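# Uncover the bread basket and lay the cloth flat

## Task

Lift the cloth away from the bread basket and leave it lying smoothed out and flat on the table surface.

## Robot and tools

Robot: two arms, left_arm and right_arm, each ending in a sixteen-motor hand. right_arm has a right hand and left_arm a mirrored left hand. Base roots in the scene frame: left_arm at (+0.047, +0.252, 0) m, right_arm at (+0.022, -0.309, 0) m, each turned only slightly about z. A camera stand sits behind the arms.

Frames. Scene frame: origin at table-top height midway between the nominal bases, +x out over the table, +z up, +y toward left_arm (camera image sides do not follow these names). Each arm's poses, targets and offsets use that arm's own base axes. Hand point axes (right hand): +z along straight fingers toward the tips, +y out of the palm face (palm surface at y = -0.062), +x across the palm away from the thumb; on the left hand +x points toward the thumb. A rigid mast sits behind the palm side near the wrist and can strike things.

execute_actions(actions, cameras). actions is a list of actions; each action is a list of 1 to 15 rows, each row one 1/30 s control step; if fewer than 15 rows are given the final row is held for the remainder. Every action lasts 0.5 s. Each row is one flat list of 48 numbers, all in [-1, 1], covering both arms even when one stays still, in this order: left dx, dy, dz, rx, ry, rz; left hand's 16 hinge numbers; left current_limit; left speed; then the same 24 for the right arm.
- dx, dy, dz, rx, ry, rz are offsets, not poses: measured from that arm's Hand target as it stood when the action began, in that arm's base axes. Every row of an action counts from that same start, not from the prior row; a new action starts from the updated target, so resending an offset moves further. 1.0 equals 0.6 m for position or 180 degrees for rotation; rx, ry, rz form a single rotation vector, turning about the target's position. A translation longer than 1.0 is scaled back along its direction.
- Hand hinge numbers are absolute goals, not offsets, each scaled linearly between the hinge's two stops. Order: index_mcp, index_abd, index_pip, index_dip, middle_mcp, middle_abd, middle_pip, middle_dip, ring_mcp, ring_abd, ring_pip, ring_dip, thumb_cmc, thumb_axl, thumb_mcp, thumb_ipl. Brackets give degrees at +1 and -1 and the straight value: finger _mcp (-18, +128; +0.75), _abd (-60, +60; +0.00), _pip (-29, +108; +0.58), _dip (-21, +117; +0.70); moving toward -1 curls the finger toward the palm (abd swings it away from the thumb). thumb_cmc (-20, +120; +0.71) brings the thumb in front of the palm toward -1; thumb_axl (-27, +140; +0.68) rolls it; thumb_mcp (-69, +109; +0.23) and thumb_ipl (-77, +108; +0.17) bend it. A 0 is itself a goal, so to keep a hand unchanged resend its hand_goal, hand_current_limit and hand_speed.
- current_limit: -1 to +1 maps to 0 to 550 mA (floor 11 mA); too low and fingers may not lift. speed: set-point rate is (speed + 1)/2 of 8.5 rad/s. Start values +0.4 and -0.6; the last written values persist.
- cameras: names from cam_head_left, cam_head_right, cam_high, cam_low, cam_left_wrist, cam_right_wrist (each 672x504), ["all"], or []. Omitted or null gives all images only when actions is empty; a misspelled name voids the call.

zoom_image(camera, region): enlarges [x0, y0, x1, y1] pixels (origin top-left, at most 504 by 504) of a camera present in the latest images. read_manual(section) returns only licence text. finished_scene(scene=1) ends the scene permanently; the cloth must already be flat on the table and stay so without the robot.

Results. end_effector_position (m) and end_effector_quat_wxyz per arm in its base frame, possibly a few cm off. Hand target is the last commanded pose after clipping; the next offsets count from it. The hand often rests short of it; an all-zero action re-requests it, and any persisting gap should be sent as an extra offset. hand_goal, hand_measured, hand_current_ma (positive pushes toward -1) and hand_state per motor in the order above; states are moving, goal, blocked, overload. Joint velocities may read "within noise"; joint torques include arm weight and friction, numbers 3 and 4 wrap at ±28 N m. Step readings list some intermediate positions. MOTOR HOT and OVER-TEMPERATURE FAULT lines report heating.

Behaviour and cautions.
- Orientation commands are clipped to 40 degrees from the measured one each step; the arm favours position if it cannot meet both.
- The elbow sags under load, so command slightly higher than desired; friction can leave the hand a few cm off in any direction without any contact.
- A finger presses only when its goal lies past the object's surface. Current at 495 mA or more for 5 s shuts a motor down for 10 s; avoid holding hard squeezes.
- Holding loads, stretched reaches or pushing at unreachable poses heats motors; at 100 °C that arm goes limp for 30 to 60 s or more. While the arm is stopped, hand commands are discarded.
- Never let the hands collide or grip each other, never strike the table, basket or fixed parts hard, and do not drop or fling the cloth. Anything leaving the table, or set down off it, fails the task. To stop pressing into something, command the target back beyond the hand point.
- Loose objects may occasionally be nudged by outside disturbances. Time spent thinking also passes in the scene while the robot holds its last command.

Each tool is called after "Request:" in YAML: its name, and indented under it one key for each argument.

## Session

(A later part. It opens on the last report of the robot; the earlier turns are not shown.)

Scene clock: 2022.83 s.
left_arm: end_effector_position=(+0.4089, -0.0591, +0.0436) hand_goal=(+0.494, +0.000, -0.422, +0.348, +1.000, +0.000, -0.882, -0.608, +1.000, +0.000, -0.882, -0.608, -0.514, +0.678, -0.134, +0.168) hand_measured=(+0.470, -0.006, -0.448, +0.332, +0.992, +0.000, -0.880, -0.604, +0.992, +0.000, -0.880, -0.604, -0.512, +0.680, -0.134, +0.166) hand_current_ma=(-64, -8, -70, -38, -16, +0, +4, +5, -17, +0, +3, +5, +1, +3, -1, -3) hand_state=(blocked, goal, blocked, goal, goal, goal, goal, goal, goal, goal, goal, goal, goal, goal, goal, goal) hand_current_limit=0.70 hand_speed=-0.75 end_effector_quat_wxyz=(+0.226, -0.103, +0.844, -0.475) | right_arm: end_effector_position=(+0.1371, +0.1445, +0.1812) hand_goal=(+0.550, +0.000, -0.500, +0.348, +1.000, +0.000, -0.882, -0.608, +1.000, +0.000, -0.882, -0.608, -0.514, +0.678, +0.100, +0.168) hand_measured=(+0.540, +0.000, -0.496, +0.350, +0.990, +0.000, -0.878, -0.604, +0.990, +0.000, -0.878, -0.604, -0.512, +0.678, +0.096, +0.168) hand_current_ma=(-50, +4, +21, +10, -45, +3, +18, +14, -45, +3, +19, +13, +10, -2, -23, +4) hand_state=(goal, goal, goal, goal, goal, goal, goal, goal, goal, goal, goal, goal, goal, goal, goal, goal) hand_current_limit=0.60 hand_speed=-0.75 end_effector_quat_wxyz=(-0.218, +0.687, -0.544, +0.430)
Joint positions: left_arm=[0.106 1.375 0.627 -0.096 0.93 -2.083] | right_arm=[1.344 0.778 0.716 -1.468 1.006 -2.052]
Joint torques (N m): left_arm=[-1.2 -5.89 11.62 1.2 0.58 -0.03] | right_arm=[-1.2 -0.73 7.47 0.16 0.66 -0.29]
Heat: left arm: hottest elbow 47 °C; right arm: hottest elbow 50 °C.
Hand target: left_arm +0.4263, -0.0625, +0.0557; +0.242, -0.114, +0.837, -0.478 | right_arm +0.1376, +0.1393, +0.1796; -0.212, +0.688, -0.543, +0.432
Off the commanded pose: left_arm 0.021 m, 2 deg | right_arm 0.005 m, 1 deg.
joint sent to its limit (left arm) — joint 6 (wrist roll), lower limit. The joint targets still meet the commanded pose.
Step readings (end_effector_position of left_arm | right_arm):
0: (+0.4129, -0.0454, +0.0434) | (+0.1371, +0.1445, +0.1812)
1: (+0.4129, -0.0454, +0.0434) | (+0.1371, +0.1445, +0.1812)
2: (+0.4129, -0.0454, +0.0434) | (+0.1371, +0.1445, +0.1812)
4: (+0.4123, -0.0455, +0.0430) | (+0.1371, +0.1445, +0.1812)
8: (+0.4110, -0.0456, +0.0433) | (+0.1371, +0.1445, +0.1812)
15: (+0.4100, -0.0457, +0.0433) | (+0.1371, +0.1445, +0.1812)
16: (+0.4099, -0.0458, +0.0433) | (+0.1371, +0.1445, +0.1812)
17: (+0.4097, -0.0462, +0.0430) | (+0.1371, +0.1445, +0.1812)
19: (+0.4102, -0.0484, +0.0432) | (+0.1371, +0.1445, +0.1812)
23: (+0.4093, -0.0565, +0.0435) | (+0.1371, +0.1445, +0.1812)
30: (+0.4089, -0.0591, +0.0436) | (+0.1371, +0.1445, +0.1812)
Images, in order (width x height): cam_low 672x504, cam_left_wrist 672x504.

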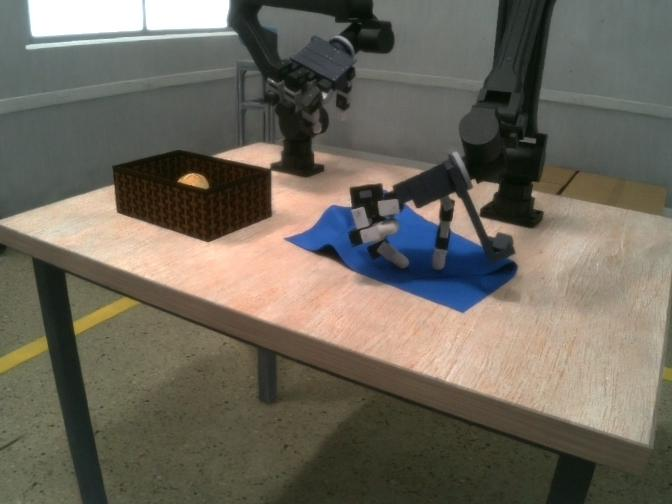

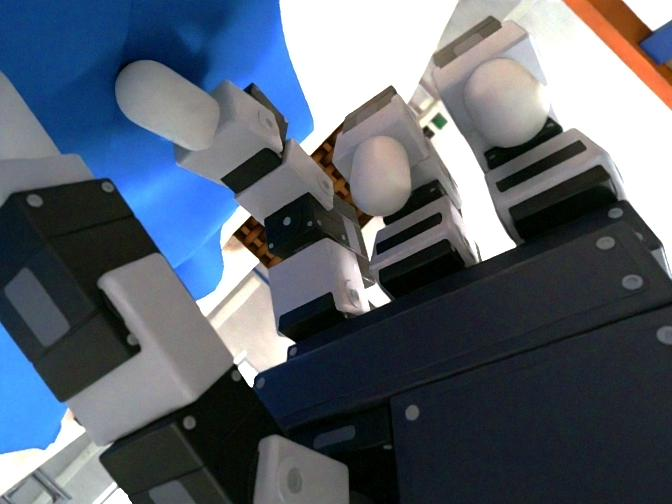

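Request:
execute_actions:
  actions:
    - [[0,0,0.035,0,0,0,0.493,0,-0.423,0.348,1,0,-0.883,-0.609,1,0,-0.883,-0.609,-0.514,0.678,-0.135,0.168,0.7,-0.75,0.0,0,0,0,0,0,0.55,0,-0.5,0.348,1,0,-0.883,-0.609,1,0,-0.883,-0.609,-0.514,0.678,0.1,0.168,0.6,-0.75]]
  cameras: ["cam_low","cam_left_wrist","cam_high","cam_head_left"]

Request:
zoom_image:
  camera: "cam_left_wrist"
  region: [0, 0, 260, 260]

Request:
zoom_image:
  camera: "cam_low"
  region: [340, 170, 560, 330]

Request:
zoom_image:
  camera: "cam_head_left"
  region: [200, 280, 400, 440]

Scene clock: 2030.17 s.
left_arm: end_effector_position=(+0.4003, -0.0601, +0.0485) hand_goal=(+0.494, +0.000, -0.422, +0.348, +1.000, +0.000, -0.882, -0.608, +1.000, +0.000, -0.882, -0.608, -0.514, +0.678, -0.134, +0.168) hand_measured=(+0.480, -0.002, -0.424, +0.346, +0.992, +0.000, -0.880, -0.604, +0.992, +0.000, -0.880, -0.604, -0.512, +0.680, -0.134, +0.166) hand_current_ma=(-31, -3, -2, -4, -16, +0, +4, +5, -17, +0, +3, +5, +1, +3, -1, -3) hand_state=(goal, goal, goal, goal, goal, goal, goal, goal, goal, goal, goal, goal, goal, goal, goal, goal) hand_current_limit=0.70 hand_speed=-0.75 end_effector_quat_wxyz=(+0.208, -0.113, +0.848, -0.474) | right_arm: end_effector_position=(+0.1371, +0.1445, +0.1812) hand_goal=(+0.550, +0.000, -0.500, +0.348, +1.000, +0.000, -0.882, -0.608, +1.000, +0.000, -0.882, -0.608, -0.514, +0.678, +0.100, +0.168) hand_measured=(+0.540, +0.000, -0.496, +0.350, +0.990, +0.000, -0.878, -0.604, +0.990, +0.000, -0.878, -0.604, -0.512, +0.678, +0.096, +0.168) hand_current_ma=(-50, +4, +21, +10, -45, +3, +18, +14, -45, +3, +19, +13, +10, -2, -23, +4) hand_state=(goal, goal, goal, goal, goal, goal, goal, goal, goal, goal, goal, goal, goal, goal, goal, goal) hand_current_limit=0.60 hand_speed=-0.75 end_effector_quat_wxyz=(-0.218, +0.687, -0.544, +0.430)
Joint positions: left_arm=[0.105 1.355 0.64 -0.173 0.929 -2.083] | right_arm=[1.344 0.778 0.716 -1.468 1.006 -2.052]
Joint torques (N m): left_arm=[-1.08 -7.65 12.86 1.21 0.71 -0.03] | right_arm=[-1.26 -0.67 7.42 0.14 0.65 -0.27]
Heat: left arm: hottest elbow 47 °C; right arm: hottest elbow 49 °C.
Hand target: left_arm +0.4262, -0.0625, +0.0766; +0.242, -0.114, +0.837, -0.478 | right_arm +0.1376, +0.1393, +0.1796; -0.212, +0.688, -0.543, +0.432
Off the commanded pose: left_arm 0.038 m, 4 deg | right_arm 0.005 m, 1 deg.
joint sent to its limit (left arm) — joint 6 (wrist roll), lower limit. The joint targets still meet the commanded pose.
Step readings (end_effector_position of left_arm | right_arm):
0: (+0.4089, -0.0591, +0.0436) | (+0.1371, +0.1445, +0.1812)
1: (+0.4088, -0.0591, +0.0436) | (+0.1371, +0.1445, +0.1812)
2: (+0.4082, -0.0591, +0.0436) | (+0.1371, +0.1445, +0.1812)
4: (+0.4070, -0.0592, +0.0448) | (+0.1371, +0.1445, +0.1812)
8: (+0.4031, -0.0598, +0.0473) | (+0.1371, +0.1445, +0.1812)
15: (+0.4007, -0.0600, +0.0487) | (+0.1371, +0.1445, +0.1812)
Images, in order (width x height): cam_head_left 672x504, cam_high 672x504, cam_low 672x504, cam_left_wrist 672x504.

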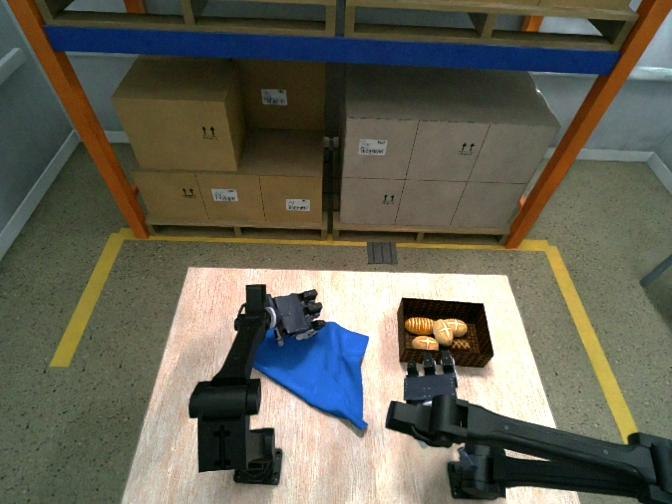

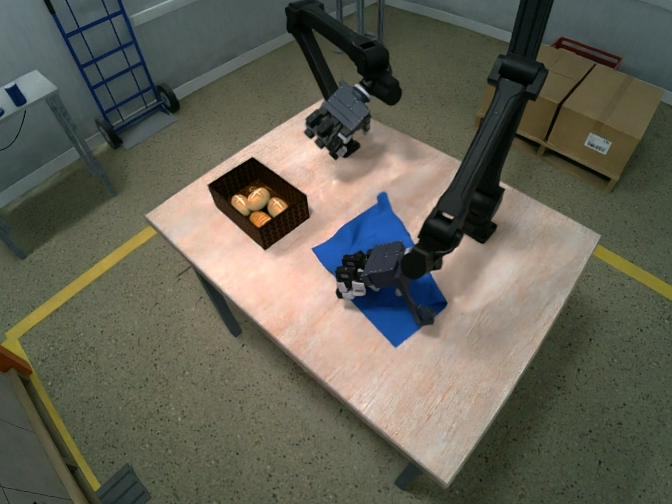

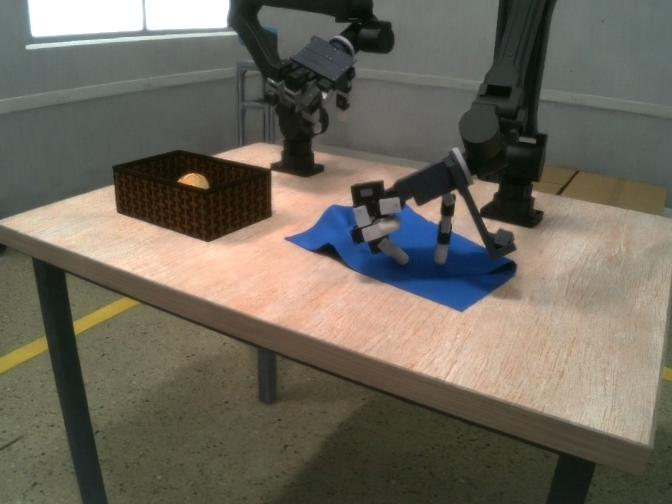

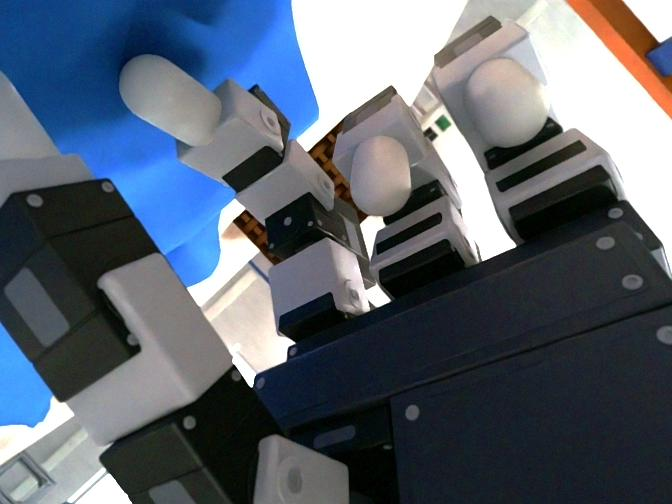

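Scaled by 1.938 from the camera's 672x504 image, which has a finer 960x720 frame.

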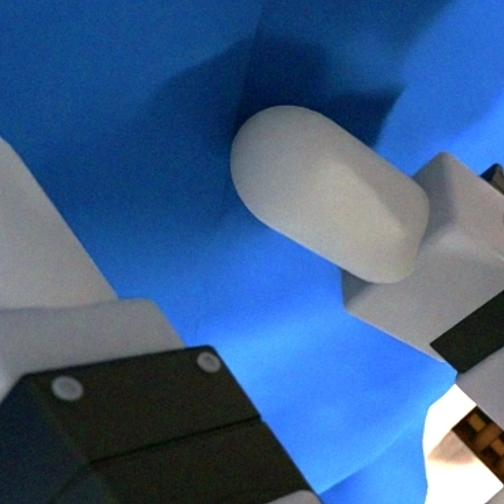

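Scaled by 2.291 from the camera's 672x504 image, which has a finer 960x720 frame.

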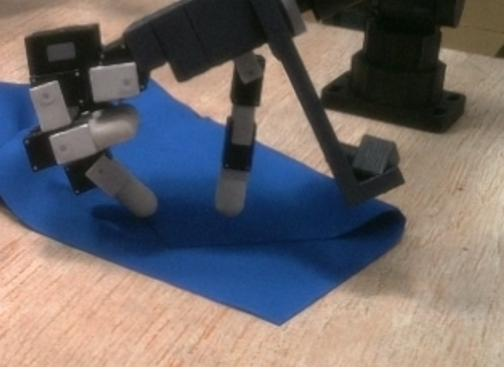

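Scaled by 2.520 from the camera's 672x504 image, which has a finer 960x720 frame.

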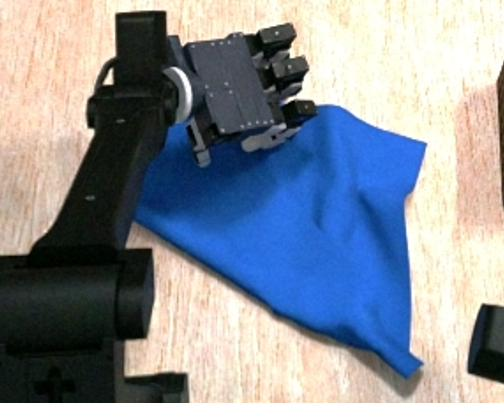

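Request:
execute_actions:
  actions:
    - [[0,-0.012,0.02,0,0,0,0.493,0,-0.423,0.348,1,0,-0.883,-0.609,1,0,-0.883,-0.609,-0.514,0.678,-0.135,0.168,0.7,-0.75,0.0,0,0,0,0,0,0.55,0,-0.5,0.348,1,0,-0.883,-0.609,1,0,-0.883,-0.609,-0.514,0.678,0.1,0.168,0.6,-0.75]]
  cameras: ["cam_low","cam_left_wrist"]

Request:
zoom_image:
  camera: "cam_left_wrist"
  region: [0, 0, 260, 260]

Request:
zoom_image:
  camera: "cam_low"
  region: [340, 170, 560, 330]

Scene clock: 2035.87 s.
left_arm: end_effector_position=(+0.4022, -0.0673, +0.0623) hand_goal=(+0.494, +0.000, -0.422, +0.348, +1.000, +0.000, -0.882, -0.608, +1.000, +0.000, -0.882, -0.608, -0.514, +0.678, -0.134, +0.168) hand_measured=(+0.482, -0.002, -0.424, +0.346, +0.992, +0.000, -0.880, -0.604, +0.992, +0.000, -0.880, -0.604, -0.512, +0.680, -0.134, +0.166) hand_current_ma=(-29, -3, -2, -4, -16, +0, +4, +5, -17, +0, +3, +5, +1, +3, -1, -3) hand_state=(goal, goal, goal, goal, goal, goal, goal, goal, goal, goal, goal, goal, goal, goal, goal, goal) hand_current_limit=0.70 hand_speed=-0.75 end_effector_quat_wxyz=(+0.206, -0.104, +0.850, -0.474) | right_arm: end_effector_position=(+0.1371, +0.1445, +0.1812) hand_goal=(+0.550, +0.000, -0.500, +0.348, +1.000, +0.000, -0.882, -0.608, +1.000, +0.000, -0.882, -0.608, -0.514, +0.678, +0.100, +0.168) hand_measured=(+0.540, +0.000, -0.496, +0.350, +0.990, +0.000, -0.878, -0.604, +0.990, +0.000, -0.878, -0.604, -0.512, +0.678, +0.096, +0.168) hand_current_ma=(-50, +4, +21, +10, -45, +3, +18, +14, -45, +3, +19, +13, +10, -2, -23, +4) hand_state=(goal, goal, goal, goal, goal, goal, goal, goal, goal, goal, goal, goal, goal, goal, goal, goal) hand_current_limit=0.60 hand_speed=-0.75 end_effector_quat_wxyz=(-0.218, +0.687, -0.544, +0.430)
Joint positions: left_arm=[0.085 1.329 0.661 -0.214 0.924 -2.083] | right_arm=[1.344 0.778 0.716 -1.468 1.006 -2.052]
Joint torques (N m): left_arm=[-1.03 -7.36 13 1.33 0.62 -0.03] | right_arm=[-1.38 -0.79 7.47 0.13 0.65 -0.27]
Heat: left arm: hottest elbow 48 °C; right arm: hottest elbow 49 °C.
Hand target: left_arm +0.4262, -0.0697, +0.0886; +0.241, -0.114, +0.837, -0.478 | right_arm +0.1376, +0.1393, +0.1796; -0.212, +0.688, -0.543, +0.432
Off the commanded pose: left_arm 0.036 m, 4 deg | right_arm 0.005 m, 1 deg.
joint sent to its limit (left arm) — joint 6 (wrist roll), lower limit. The joint targets are off in orientation, not in position.
Step readings (end_effector_position of left_arm | right_arm):
0: (+0.4003, -0.0601, +0.0485) | (+0.1371, +0.1445, +0.1812)
1: (+0.4003, -0.0602, +0.0488) | (+0.1371, +0.1445, +0.1812)
2: (+0.4000, -0.0604, +0.0490) | (+0.1371, +0.1445, +0.1812)
4: (+0.3992, -0.0619, +0.0507) | (+0.1371, +0.1445, +0.1812)
8: (+0.4001, -0.0666, +0.0579) | (+0.1371, +0.1445, +0.1812)
15: (+0.4026, -0.0673, +0.0625) | (+0.1371, +0.1445, +0.1812)
Images, in order (width x height): cam_low 672x504, cam_left_wrist 672x504.

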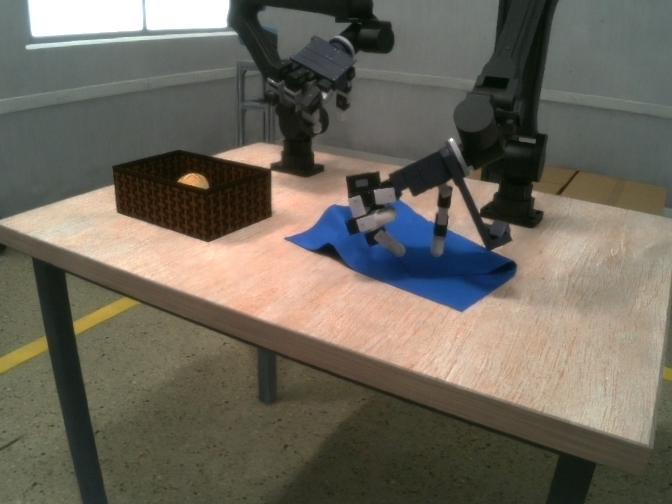

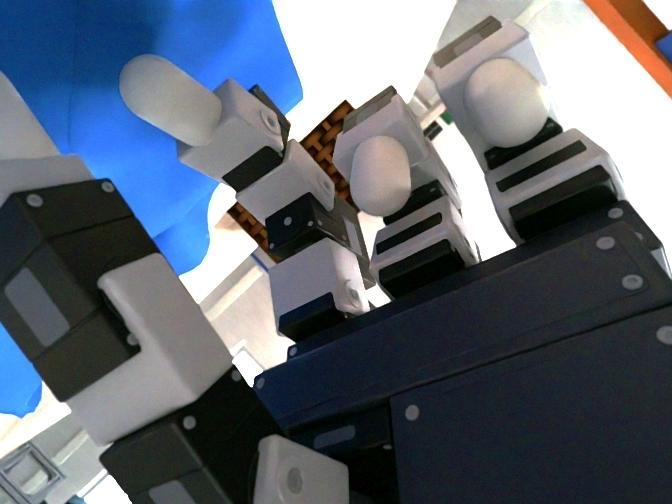

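Scaled by 1.938 from the camera's 672x504 image, which has a finer 960x720 frame.

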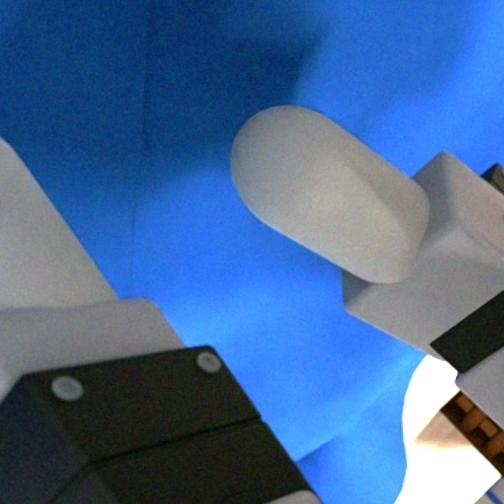

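Scaled by 2.291 from the camera's 672x504 image, which has a finer 960x720 frame.

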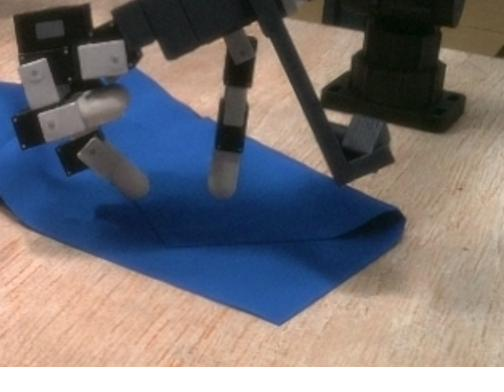

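Request:
execute_actions:
  actions:
    - [[-0.03,0,-0.04,0,0,0,0.493,0,-0.423,0.348,1,0,-0.883,-0.609,1,0,-0.883,-0.609,-0.514,0.678,-0.135,0.168,0.7,-0.75,0.0,0,0,0,0,0,0.55,0,-0.5,0.348,1,0,-0.883,-0.609,1,0,-0.883,-0.609,-0.514,0.678,0.1,0.168,0.6,-0.75]]
    - [[0,0,-0.025,0,0,0,0.493,0,-0.423,0.348,1,0,-0.883,-0.609,1,0,-0.883,-0.609,-0.514,0.678,-0.135,0.168,0.7,-0.75,0.0,0,0,0,0,0,0.55,0,-0.5,0.348,1,0,-0.883,-0.609,1,0,-0.883,-0.609,-0.514,0.678,0.1,0.168,0.6,-0.75]]
  cameras: ["cam_low","cam_left_wrist"]

Request:
zoom_image:
  camera: "cam_left_wrist"
  region: [0, 0, 260, 260]

Request:
zoom_image:
  camera: "cam_low"
  region: [340, 170, 560, 330]

Scene clock: 2050.50 s.
left_arm: end_effector_position=(+0.4088, -0.0662, +0.0523) hand_goal=(+0.494, +0.000, -0.422, +0.348, +1.000, +0.000, -0.882, -0.608, +1.000, +0.000, -0.882, -0.608, -0.514, +0.678, -0.134, +0.168) hand_measured=(+0.482, -0.002, -0.424, +0.346, +0.992, +0.000, -0.880, -0.604, +0.992, +0.000, -0.880, -0.604, -0.512, +0.680, -0.134, +0.166) hand_current_ma=(-29, -3, -2, -4, -16, +0, +4, +5, -17, +0, +3, +5, +1, +3, -1, -3) hand_state=(goal, goal, goal, goal, goal, goal, goal, goal, goal, goal, goal, goal, goal, goal, goal, goal) hand_current_limit=0.70 hand_speed=-0.75 end_effector_quat_wxyz=(+0.231, -0.091, +0.845, -0.474) | right_arm: end_effector_position=(+0.1371, +0.1445, +0.1812) hand_goal=(+0.550, +0.000, -0.500, +0.348, +1.000, +0.000, -0.882, -0.608, +1.000, +0.000, -0.882, -0.608, -0.514, +0.678, +0.100, +0.168) hand_measured=(+0.540, +0.000, -0.496, +0.350, +0.990, +0.000, -0.878, -0.604, +0.990, +0.000, -0.878, -0.604, -0.512, +0.678, +0.096, +0.168) hand_current_ma=(-50, +4, +21, +10, -45, +3, +18, +14, -45, +3, +19, +13, +10, -2, -23, +4) hand_state=(goal, goal, goal, goal, goal, goal, goal, goal, goal, goal, goal, goal, goal, goal, goal, goal) hand_current_limit=0.60 hand_speed=-0.75 end_effector_quat_wxyz=(-0.218, +0.687, -0.544, +0.430)
Joint positions: left_arm=[0.085 1.349 0.627 -0.104 0.921 -2.083] | right_arm=[1.344 0.778 0.716 -1.468 1.006 -2.052]
Joint torques (N m): left_arm=[-0.85 -5.95 7.34 2.39 0.62 -0.02] | right_arm=[-1.38 -0.79 7.49 0.1 0.65 -0.27]
Heat: left arm: hottest elbow 50 °C; right arm: hottest elbow 49 °C.
Hand target: left_arm +0.4084, -0.0697, +0.0497; +0.242, -0.114, +0.837, -0.478 | right_arm +0.1376, +0.1393, +0.1796; -0.212, +0.688, -0.543, +0.432
Off the commanded pose: left_arm 0.004 m, 3 deg | right_arm 0.005 m, 1 deg.
joint sent to its limit (left arm) — joint 6 (wrist roll), lower limit. The joint targets are off in orientation, not in position.
Step readings (end_effector_position of left_arm | right_arm):
0: (+0.4022, -0.0673, +0.0623) | (+0.1371, +0.1445, +0.1812)
1: (+0.4022, -0.0673, +0.0623) | (+0.1371, +0.1445, +0.1812)
2: (+0.4025, -0.0672, +0.0624) | (+0.1371, +0.1445, +0.1812)
4: (+0.4054, -0.0670, +0.0637) | (+0.1371, +0.1445, +0.1812)
8: (+0.4111, -0.0664, +0.0662) | (+0.1371, +0.1445, +0.1812)
15: (+0.4074, -0.0665, +0.0620) | (+0.1371, +0.1445, +0.1812)
16: (+0.4073, -0.0665, +0.0618) | (+0.1371, +0.1445, +0.1812)
17: (+0.4076, -0.0665, +0.0616) | (+0.1371, +0.1445, +0.1812)
19: (+0.4090, -0.0663, +0.0611) | (+0.1371, +0.1445, +0.1812)
23: (+0.4094, -0.0662, +0.0568) | (+0.1371, +0.1445, +0.1812)
30: (+0.4084, -0.0662, +0.0521) | (+0.1371, +0.1445, +0.1812)
Images, in order (width x height): cam_low 672x504, cam_left_wrist 672x504.

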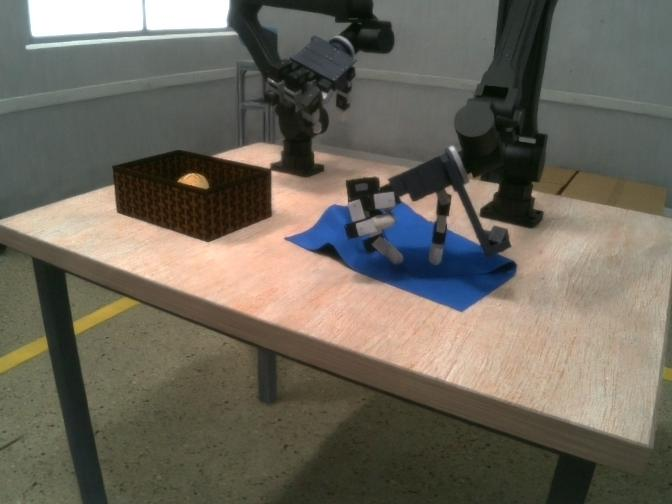

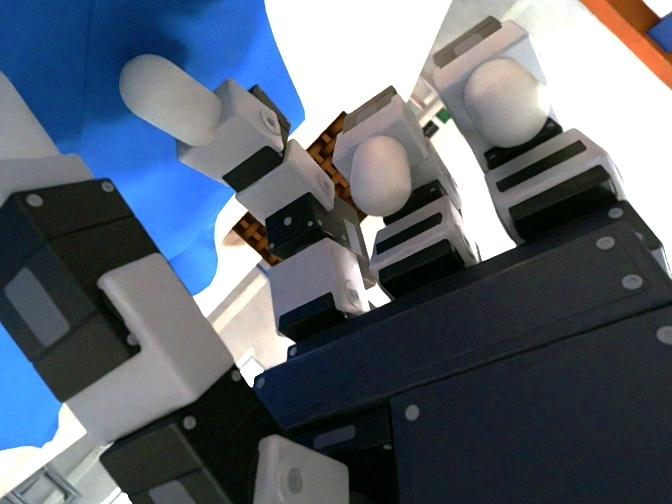

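Scaled by 1.938 from the camera's 672x504 image, which has a finer 960x720 frame.

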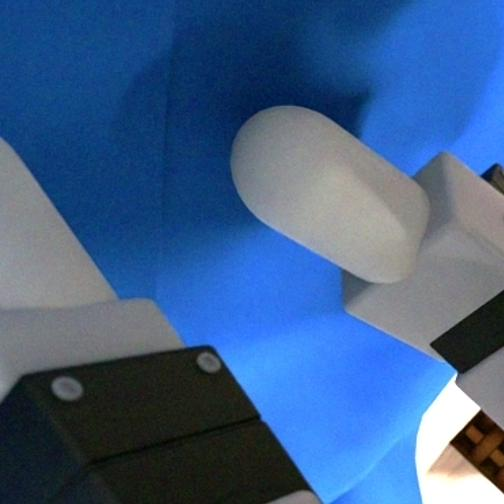

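Scaled by 2.291 from the camera's 672x504 image, which has a finer 960x720 frame.

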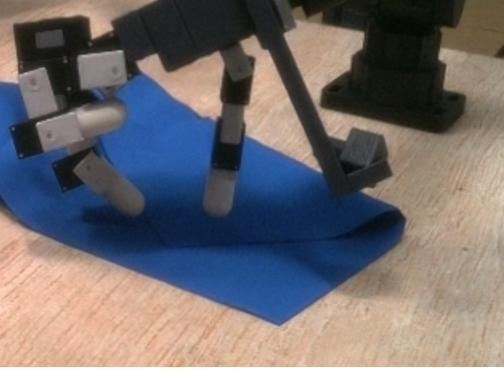

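Request:
execute_actions:
  actions:
    - [[0,0,-0.013,0,0,0,0.493,0,-0.423,0.348,1,0,-0.883,-0.609,1,0,-0.883,-0.609,-0.514,0.678,-0.135,0.168,0.7,-0.8,0.0,0,0,0,0,0,0.55,0,-0.5,0.348,1,0,-0.883,-0.609,1,0,-0.883,-0.609,-0.514,0.678,0.1,0.168,0.6,-0.75]]
    - [[0,0,0,0,0,0,0.4,0,-0.375,0.348,1,0,-0.883,-0.609,1,0,-0.883,-0.609,-0.514,0.678,-0.135,0.168,0.7,-0.8,0.0,0,0,0,0,0,0.55,0,-0.5,0.348,1,0,-0.883,-0.609,1,0,-0.883,-0.609,-0.514,0.678,0.1,0.168,0.6,-0.75]]
  cameras: ["cam_low","cam_left_wrist"]

Request:
zoom_image:
  camera: "cam_left_wrist"
  region: [0, 0, 260, 260]

Scene clock: 2057.70 s.
left_arm: end_effector_position=(+0.4107, -0.0666, +0.0474) hand_goal=(+0.400, +0.000, -0.374, +0.348, +1.000, +0.000, -0.882, -0.608, +1.000, +0.000, -0.882, -0.608, -0.514, +0.678, -0.134, +0.168) hand_measured=(+0.406, -0.002, -0.382, +0.344, +0.992, +0.000, -0.880, -0.604, +0.992, +0.000, -0.880, -0.604, -0.512, +0.680, -0.134, +0.166) hand_current_ma=(+10, -2, -14, -8, -16, +0, +4, +5, -17, +0, +3, +5, +1, +3, -1, -3) hand_state=(goal, goal, goal, goal, goal, goal, goal, goal, goal, goal, goal, goal, goal, goal, goal, goal) hand_current_limit=0.70 hand_speed=-0.80 end_effector_quat_wxyz=(+0.234, -0.089, +0.844, -0.475) | right_arm: end_effector_position=(+0.1371, +0.1445, +0.1812) hand_goal=(+0.550, +0.000, -0.500, +0.348, +1.000, +0.000, -0.882, -0.608, +1.000, +0.000, -0.882, -0.608, -0.514, +0.678, +0.100, +0.168) hand_measured=(+0.540, +0.000, -0.496, +0.350, +0.990, +0.000, -0.878, -0.604, +0.990, +0.000, -0.878, -0.604, -0.512, +0.678, +0.096, +0.168) hand_current_ma=(-50, +4, +21, +10, -45, +3, +18, +14, -45, +3, +19, +13, +10, -2, -23, +4) hand_state=(goal, goal, goal, goal, goal, goal, goal, goal, goal, goal, goal, goal, goal, goal, goal, goal) hand_current_limit=0.60 hand_speed=-0.75 end_effector_quat_wxyz=(-0.218, +0.687, -0.544, +0.430)
Joint positions: left_arm=[0.085 1.365 0.62 -0.071 0.924 -2.086] | right_arm=[1.344 0.778 0.716 -1.468 1.006 -2.052]
Joint torques (N m): left_arm=[-0.85 -5.83 6.99 2.1 0.47 0.01] | right_arm=[-1.32 -0.85 7.39 0.1 0.64 -0.28]
Heat: left arm: hottest elbow 49 °C; right arm: hottest elbow 49 °C.
Hand target: left_arm +0.4083, -0.0697, +0.0419; +0.242, -0.114, +0.837, -0.478 | right_arm +0.1376, +0.1393, +0.1796; -0.212, +0.688, -0.543, +0.432
Off the commanded pose: left_arm 0.007 m, 3 deg | right_arm 0.005 m, 1 deg.
joint sent to its limit (left arm) — joint 6 (wrist roll), lower limit. The joint targets are off in orientation, not in position.
Step readings (end_effector_position of left_arm | right_arm):
0: (+0.4088, -0.0662, +0.0523) | (+0.1371, +0.1445, +0.1812)
1: (+0.4088, -0.0662, +0.0524) | (+0.1371, +0.1445, +0.1812)
2: (+0.4092, -0.0661, +0.0522) | (+0.1371, +0.1445, +0.1812)
4: (+0.4101, -0.0661, +0.0515) | (+0.1371, +0.1445, +0.1812)
8: (+0.4095, -0.0661, +0.0471) | (+0.1371, +0.1445, +0.1812)
15: (+0.4100, -0.0662, +0.0467) | (+0.1371, +0.1445, +0.1812)
16: (+0.4100, -0.0662, +0.0467) | (+0.1371, +0.1445, +0.1812)
17: (+0.4100, -0.0662, +0.0467) | (+0.1371, +0.1445, +0.1812)
19: (+0.4102, -0.0666, +0.0471) | (+0.1371, +0.1445, +0.1812)
23: (+0.4106, -0.0666, +0.0473) | (+0.1371, +0.1445, +0.1812)
30: (+0.4107, -0.0666, +0.0474) | (+0.1371, +0.1445, +0.1812)
Images, in order (width x height): cam_low 672x504, cam_left_wrist 672x504.

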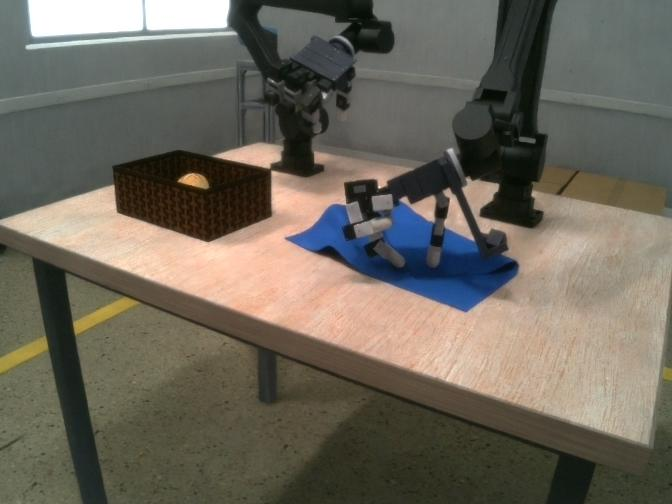

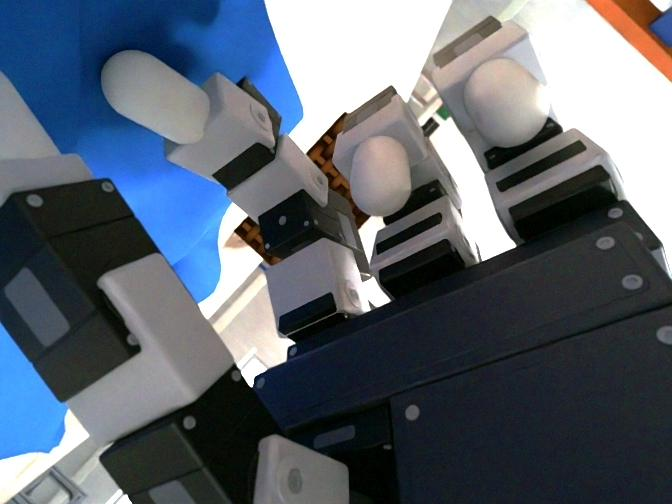

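Scaled by 1.938 from the camera's 672x504 image, which has a finer 960x720 frame.

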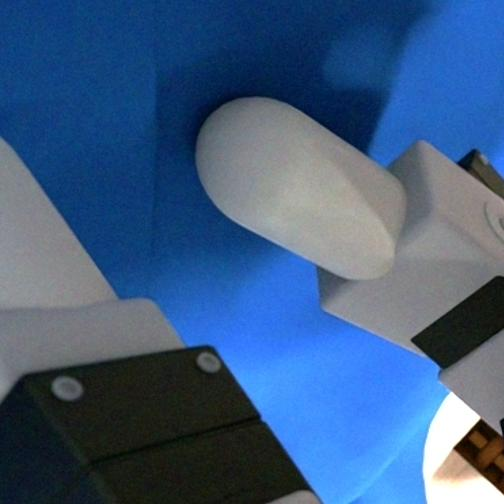

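Request:
execute_actions:
  actions:
    - [[0,0,0.006,0,0,0,0.3,0,-0.315,0.348,1,0,-0.883,-0.609,1,0,-0.883,-0.609,-0.514,0.678,-0.135,0.168,0.7,-0.85,0.0,0,0,0,0,0,0.55,0,-0.5,0.348,1,0,-0.883,-0.609,1,0,-0.883,-0.609,-0.514,0.678,0.1,0.168,0.6,-0.75]]
    - [[0,0,0.004,0,0,0,0.2,0,-0.26,0.348,1,0,-0.883,-0.609,1,0,-0.883,-0.609,-0.514,0.678,-0.135,0.168,0.7,-0.85,0.0,0,0,0,0,0,0.55,0,-0.5,0.348,1,0,-0.883,-0.609,1,0,-0.883,-0.609,-0.514,0.678,0.1,0.168,0.6,-0.75]]
  cameras: ["cam_low","cam_left_wrist"]

Request:
zoom_image:
  camera: "cam_left_wrist"
  region: [0, 0, 260, 260]

Request:
zoom_image:
  camera: "cam_low"
  region: [340, 170, 560, 330]

Scene clock: 2066.20 s.
left_arm: end_effector_position=(+0.4101, -0.0676, +0.0472) hand_goal=(+0.200, +0.000, -0.260, +0.348, +1.000, +0.000, -0.882, -0.608, +1.000, +0.000, -0.882, -0.608, -0.514, +0.678, -0.134, +0.168) hand_measured=(+0.204, -0.002, -0.268, +0.342, +0.992, +0.000, -0.880, -0.604, +0.992, +0.000, -0.880, -0.604, -0.512, +0.680, -0.134, +0.166) hand_current_ma=(+6, -3, -16, -12, -16, +0, +4, +5, -17, +0, +3, +5, +1, +3, -1, -3) hand_state=(goal, goal, goal, goal, goal, goal, goal, goal, goal, goal, goal, goal, goal, goal, goal, goal) hand_current_limit=0.70 hand_speed=-0.85 end_effector_quat_wxyz=(+0.232, -0.089, +0.844, -0.476) | right_arm: end_effector_position=(+0.1371, +0.1445, +0.1812) hand_goal=(+0.550, +0.000, -0.500, +0.348, +1.000, +0.000, -0.882, -0.608, +1.000, +0.000, -0.882, -0.608, -0.514, +0.678, +0.100, +0.168) hand_measured=(+0.540, +0.000, -0.496, +0.350, +0.990, +0.000, -0.878, -0.604, +0.990, +0.000, -0.878, -0.604, -0.512, +0.678, +0.096, +0.168) hand_current_ma=(-50, +4, +21, +10, -45, +3, +18, +14, -45, +3, +19, +13, +10, -2, -23, +4) hand_state=(goal, goal, goal, goal, goal, goal, goal, goal, goal, goal, goal, goal, goal, goal, goal, goal) hand_current_limit=0.60 hand_speed=-0.75 end_effector_quat_wxyz=(-0.218, +0.687, -0.544, +0.430)
Joint positions: left_arm=[0.083 1.365 0.62 -0.073 0.924 -2.088] | right_arm=[1.344 0.778 0.716 -1.468 1.006 -2.052]
Joint torques (N m): left_arm=[-0.67 -6.95 7.61 1.28 0.48 0.02] | right_arm=[-1.38 -0.73 7.45 0.1 0.66 -0.28]
Heat: left arm: hottest elbow 48 °C; right arm: hottest elbow 49 °C.
Hand target: left_arm +0.4082, -0.0698, +0.0478; +0.241, -0.114, +0.837, -0.478 | right_arm +0.1376, +0.1393, +0.1796; -0.212, +0.688, -0.543, +0.432
Off the commanded pose: left_arm 0.003 m, 3 deg | right_arm 0.005 m, 1 deg.
joint sent to its limit (left arm) — joint 6 (wrist roll), lower limit. The joint targets are off in orientation, not in position.
Step readings (end_effector_position of left_arm | right_arm):
0: (+0.4107, -0.0666, +0.0474) | (+0.1371, +0.1445, +0.1812)
1: (+0.4107, -0.0666, +0.0474) | (+0.1371, +0.1445, +0.1812)
2: (+0.4107, -0.0666, +0.0474) | (+0.1371, +0.1445, +0.1812)
4: (+0.4104, -0.0673, +0.0476) | (+0.1371, +0.1445, +0.1812)
8: (+0.4103, -0.0679, +0.0476) | (+0.1371, +0.1445, +0.1812)
15: (+0.4104, -0.0677, +0.0475) | (+0.1371, +0.1445, +0.1812)
16: (+0.4104, -0.0677, +0.0475) | (+0.1371, +0.1445, +0.1812)
17: (+0.4104, -0.0677, +0.0475) | (+0.1371, +0.1445, +0.1812)
19: (+0.4103, -0.0679, +0.0476) | (+0.1371, +0.1445, +0.1812)
23: (+0.4102, -0.0677, +0.0473) | (+0.1371, +0.1445, +0.1812)
30: (+0.4101, -0.0676, +0.0472) | (+0.1371, +0.1445, +0.1812)
Images, in order (width x height): cam_low 672x504, cam_left_wrist 672x504.

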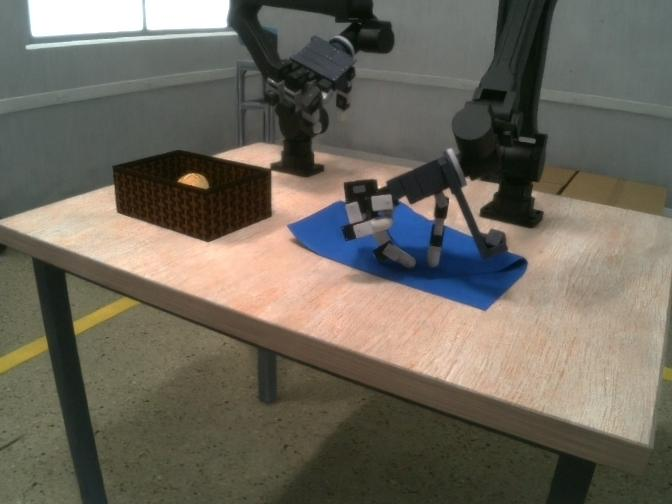

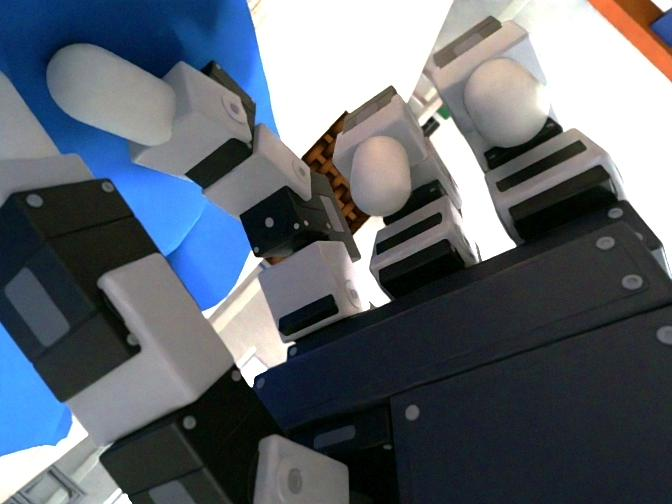

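Scaled by 1.938 from the camera's 672x504 image, which has a finer 960x720 frame.

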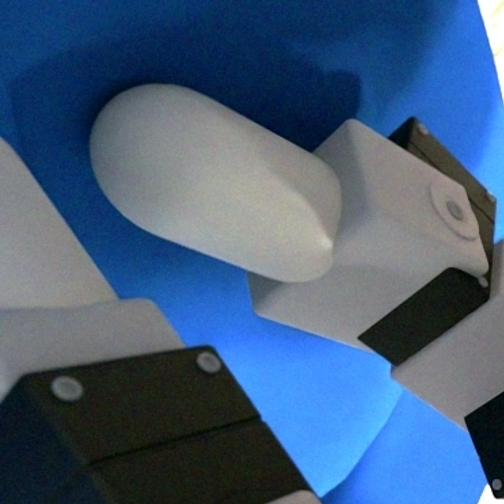

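Scaled by 2.291 from the camera's 672x504 image, which has a finer 960x720 frame.

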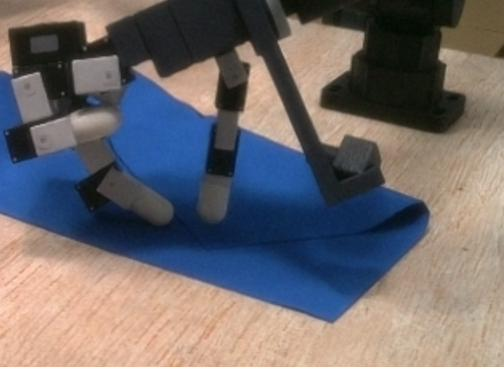

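Request:
execute_actions:
  actions:
    - [[0,0,0.05,0,0,0,0.35,0,-0.35,0.348,1,0,-0.883,-0.609,1,0,-0.883,-0.609,-0.514,0.678,-0.135,0.168,0.7,-0.7,0.0,0,0,0,0,0,0.55,0,-0.5,0.348,1,0,-0.883,-0.609,1,0,-0.883,-0.609,-0.514,0.678,0.1,0.168,0.6,-0.75]]
    - [[-0.04,0.113,0.015,0,0,0,0.493,0,-0.423,0.348,1,0,-0.883,-0.609,1,0,-0.883,-0.609,-0.514,0.678,-0.135,0.168,0.7,-0.7,0.0,0,0,0,0,0,0.55,0,-0.5,0.348,1,0,-0.883,-0.609,1,0,-0.883,-0.609,-0.514,0.678,0.1,0.168,0.6,-0.75]]
    - [[0,0,-0.045,0,0,0,0.493,0,-0.423,0.348,1,0,-0.883,-0.609,1,0,-0.883,-0.609,-0.514,0.678,-0.135,0.168,0.7,-0.7,0.0,0,0,0,0,0,0.55,0,-0.5,0.348,1,0,-0.883,-0.609,1,0,-0.883,-0.609,-0.514,0.678,0.1,0.168,0.6,-0.75]]
  cameras: ["cam_low","cam_left_wrist","cam_high"]

Request:
zoom_image:
  camera: "cam_low"
  region: [340, 170, 560, 330]

Scene clock: 2126.33 s.
left_arm: end_effector_position=(+0.3781, -0.0053, +0.0577) hand_goal=(+0.494, +0.000, -0.422, +0.348, +1.000, +0.000, -0.882, -0.608, +1.000, +0.000, -0.882, -0.608, -0.514, +0.678, -0.134, +0.168) hand_measured=(+0.482, -0.002, -0.418, +0.346, +0.992, +0.000, -0.880, -0.604, +0.992, +0.000, -0.880, -0.604, -0.512, +0.680, -0.134, +0.166) hand_current_ma=(-30, -2, +6, -4, -16, +0, +4, +5, -17, +0, +3, +5, +1, +3, -1, -3) hand_state=(goal, goal, goal, goal, goal, goal, goal, goal, goal, goal, goal, goal, goal, goal, goal, goal) hand_current_limit=0.70 hand_speed=-0.70 end_effector_quat_wxyz=(+0.232, -0.121, +0.838, -0.479) | right_arm: end_effector_position=(+0.1371, +0.1445, +0.1812) hand_goal=(+0.550, +0.000, -0.500, +0.348, +1.000, +0.000, -0.882, -0.608, +1.000, +0.000, -0.882, -0.608, -0.514, +0.678, +0.100, +0.168) hand_measured=(+0.540, +0.000, -0.496, +0.350, +0.990, +0.000, -0.878, -0.604, +0.990, +0.000, -0.878, -0.604, -0.512, +0.678, +0.096, +0.168) hand_current_ma=(-50, +4, +21, +10, -45, +3, +18, +14, -45, +3, +19, +13, +10, -2, -23, +4) hand_state=(goal, goal, goal, goal, goal, goal, goal, goal, goal, goal, goal, goal, goal, goal, goal, goal) hand_current_limit=0.60 hand_speed=-0.75 end_effector_quat_wxyz=(-0.218, +0.687, -0.544, +0.430)
Joint positions: left_arm=[0.287 1.294 0.62 -0.336 1.034 -1.895] | right_arm=[1.344 0.778 0.716 -1.468 1.006 -2.052]
Joint torques (N m): left_arm=[0.03 -5.3 8.35 1.88 0.89 0.12] | right_arm=[-1.32 -0.73 7.45 0.12 0.65 -0.27]
Heat: left arm: hottest elbow 46 °C; right arm: hottest elbow 49 °C.
Hand target: left_arm +0.3843, -0.0020, +0.0599; +0.242, -0.114, +0.837, -0.478 | right_arm +0.1376, +0.1393, +0.1796; -0.212, +0.688, -0.543, +0.432
Off the commanded pose: left_arm 0.007 m, 1 deg | right_arm 0.005 m, 1 deg.
Step readings (end_effector_position of left_arm | right_arm):
0: (+0.4101, -0.0676, +0.0472) | (+0.1371, +0.1445, +0.1812)
1: (+0.4097, -0.0676, +0.0471) | (+0.1371, +0.1445, +0.1812)
2: (+0.4080, -0.0676, +0.0467) | (+0.1371, +0.1445, +0.1812)
4: (+0.4022, -0.0679, +0.0476) | (+0.1371, +0.1445, +0.1812)
8: (+0.3957, -0.0684, +0.0549) | (+0.1371, +0.1445, +0.1812)
15: (+0.3928, -0.0687, +0.0593) | (+0.1371, +0.1445, +0.1812)
16: (+0.3920, -0.0687, +0.0592) | (+0.1371, +0.1445, +0.1812)
17: (+0.3899, -0.0685, +0.0599) | (+0.1371, +0.1445, +0.1812)
19: (+0.3847, -0.0591, +0.0633) | (+0.1371, +0.1445, +0.1812)
23: (+0.3795, -0.0220, +0.0707) | (+0.1371, +0.1445, +0.1812)
30: (+0.3684, -0.0087, +0.0704) | (+0.1371, +0.1445, +0.1812)
31: (+0.3678, -0.0089, +0.0700) | (+0.1371, +0.1445, +0.1812)
32: (+0.3682, -0.0087, +0.0698) | (+0.1371, +0.1445, +0.1812)
34: (+0.3708, -0.0079, +0.0683) | (+0.1371, +0.1445, +0.1812)
38: (+0.3752, -0.0063, +0.0613) | (+0.1371, +0.1445, +0.1812)
45: (+0.3775, -0.0055, +0.0576) | (+0.1371, +0.1445, +0.1812)
Images, in order (width x height): cam_high 672x504, cam_low 672x504, cam_left_wrist 672x504.

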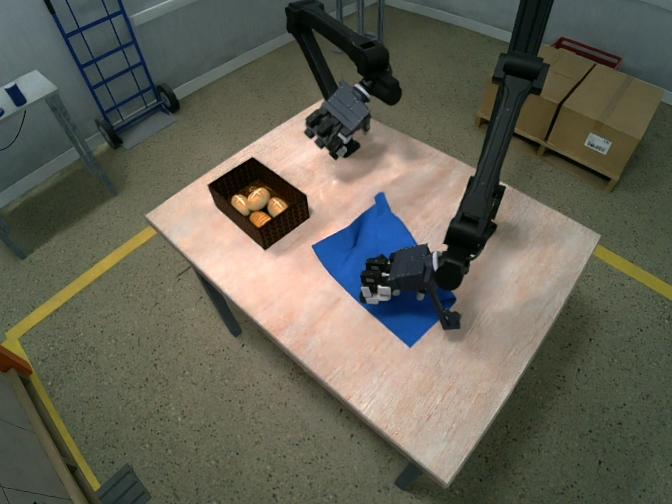

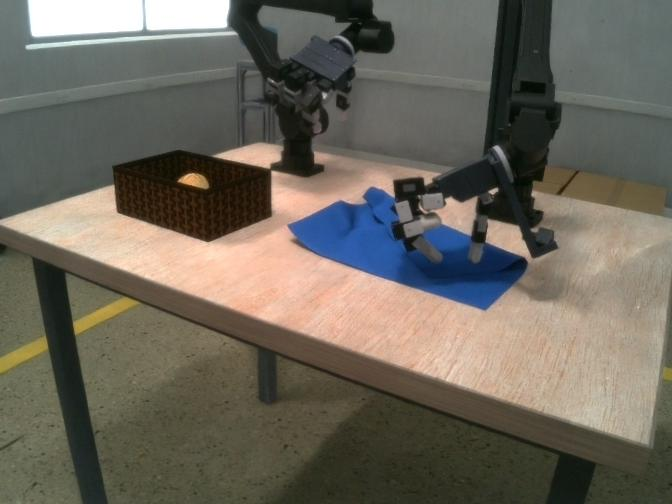

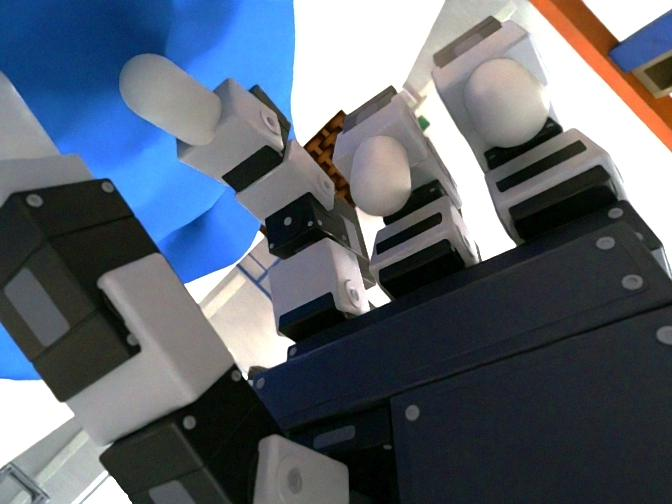

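Scaled by 2.291 from the camera's 672x504 image, which has a finer 960x720 frame.

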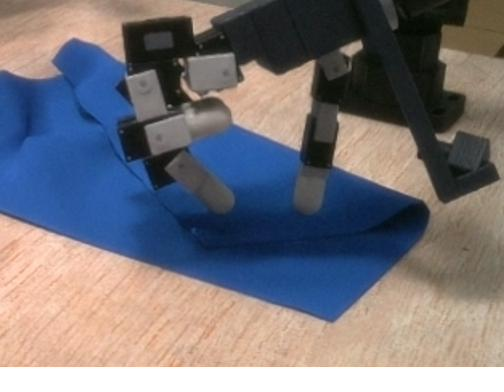

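Request:
execute_actions:
  actions:
    - [[0,0,-0.016,0,0,0,0.493,0,-0.423,0.348,1,0,-0.883,-0.609,1,0,-0.883,-0.609,-0.514,0.678,-0.135,0.168,0.7,-0.7,0.0,0,0,0,0,0,0.55,0,-0.5,0.348,1,0,-0.883,-0.609,1,0,-0.883,-0.609,-0.514,0.678,0.1,0.168,0.6,-0.75]]
    - [[-0.05,0.06,0.0,0,0,0,0.493,0,-0.423,0.348,1,0,-0.883,-0.609,1,0,-0.883,-0.609,-0.514,0.678,-0.135,0.168,0.7,-0.7,0.0,0,0,0,0,0,0.55,0,-0.5,0.348,1,0,-0.883,-0.609,1,0,-0.883,-0.609,-0.514,0.678,0.1,0.168,0.6,-0.75]]
  cameras: ["cam_low","cam_left_wrist"]

Request:
zoom_image:
  camera: "cam_low"
  region: [340, 170, 560, 330]

Scene clock: 2134.73 s.
left_arm: end_effector_position=(+0.3478, +0.0266, +0.0442) hand_goal=(+0.494, +0.000, -0.422, +0.348, +1.000, +0.000, -0.882, -0.608, +1.000, +0.000, -0.882, -0.608, -0.514, +0.678, -0.134, +0.168) hand_measured=(+0.490, -0.004, -0.434, +0.338, +0.992, +0.000, -0.880, -0.604, +0.992, +0.000, -0.880, -0.604, -0.512, +0.680, -0.134, +0.166) hand_current_ma=(-8, -5, -27, -18, -16, +0, +4, +5, -17, +0, +3, +5, +1, +3, -1, -3) hand_state=(goal, goal, goal, goal, goal, goal, goal, goal, goal, goal, goal, goal, goal, goal, goal, goal) hand_current_limit=0.70 hand_speed=-0.70 end_effector_quat_wxyz=(+0.234, -0.118, +0.835, -0.484) | right_arm: end_effector_position=(+0.1371, +0.1445, +0.1812) hand_goal=(+0.550, +0.000, -0.500, +0.348, +1.000, +0.000, -0.882, -0.608, +1.000, +0.000, -0.882, -0.608, -0.514, +0.678, +0.100, +0.168) hand_measured=(+0.540, +0.000, -0.496, +0.350, +0.990, +0.000, -0.878, -0.604, +0.990, +0.000, -0.878, -0.604, -0.512, +0.678, +0.096, +0.168) hand_current_ma=(-50, +4, +21, +10, -45, +3, +18, +14, -45, +3, +19, +13, +10, -2, -23, +4) hand_state=(goal, goal, goal, goal, goal, goal, goal, goal, goal, goal, goal, goal, goal, goal, goal, goal) hand_current_limit=0.60 hand_speed=-0.75 end_effector_quat_wxyz=(-0.218, +0.687, -0.544, +0.430)
Joint positions: left_arm=[0.422 1.302 0.599 -0.52 1.105 -1.647] | right_arm=[1.344 0.778 0.716 -1.468 1.006 -2.052]
Joint torques (N m): left_arm=[0.38 -5.42 9.05 0.65 0.62 0.14] | right_arm=[-1.38 -0.91 7.47 0.13 0.65 -0.28]
Heat: left arm: hottest elbow 46 °C; right arm: hottest elbow 49 °C.
Hand target: left_arm +0.3542, +0.0339, +0.0502; +0.241, -0.114, +0.837, -0.478 | right_arm +0.1376, +0.1393, +0.1796; -0.212, +0.688, -0.543, +0.432
Off the commanded pose: left_arm 0.012 m, 1 deg | right_arm 0.005 m, 1 deg.
Step readings (end_effector_position of left_arm | right_arm):
0: (+0.3781, -0.0053, +0.0577) | (+0.1371, +0.1445, +0.1812)
1: (+0.3782, -0.0053, +0.0576) | (+0.1371, +0.1445, +0.1812)
2: (+0.3788, -0.0051, +0.0578) | (+0.1371, +0.1445, +0.1812)
4: (+0.3807, -0.0046, +0.0574) | (+0.1371, +0.1445, +0.1812)
8: (+0.3829, -0.0040, +0.0546) | (+0.1371, +0.1445, +0.1812)
15: (+0.3838, -0.0037, +0.0534) | (+0.1371, +0.1445, +0.1812)
16: (+0.3837, -0.0036, +0.0534) | (+0.1371, +0.1445, +0.1812)
17: (+0.3827, -0.0021, +0.0533) | (+0.1371, +0.1445, +0.1812)
19: (+0.3758, +0.0020, +0.0520) | (+0.1371, +0.1445, +0.1812)
23: (+0.3588, +0.0208, +0.0461) | (+0.1371, +0.1445, +0.1812)
30: (+0.3491, +0.0273, +0.0446) | (+0.1371, +0.1445, +0.1812)
Images, in order (width x height): cam_low 672x504, cam_left_wrist 672x504.

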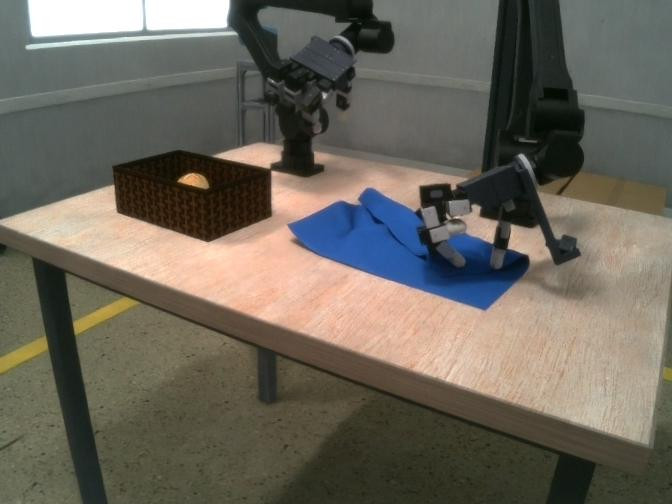

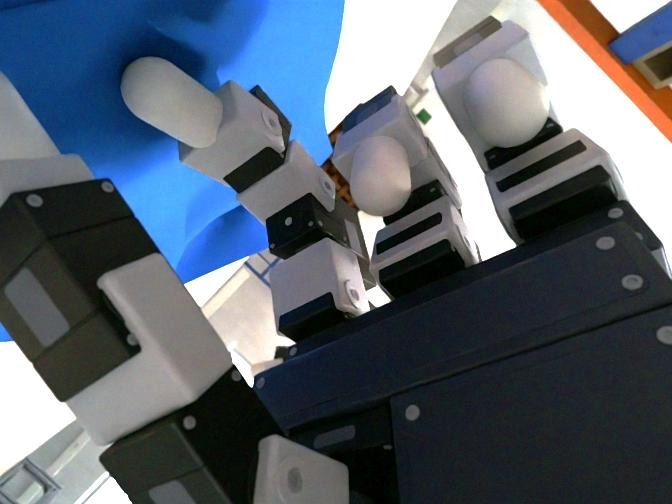

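Scaled by 2.291 from the camera's 672x504 image, which has a finer 960x720 frame.

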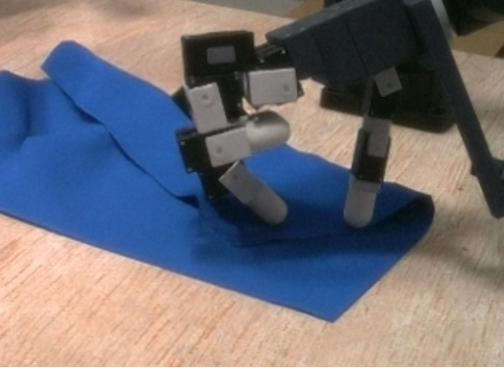

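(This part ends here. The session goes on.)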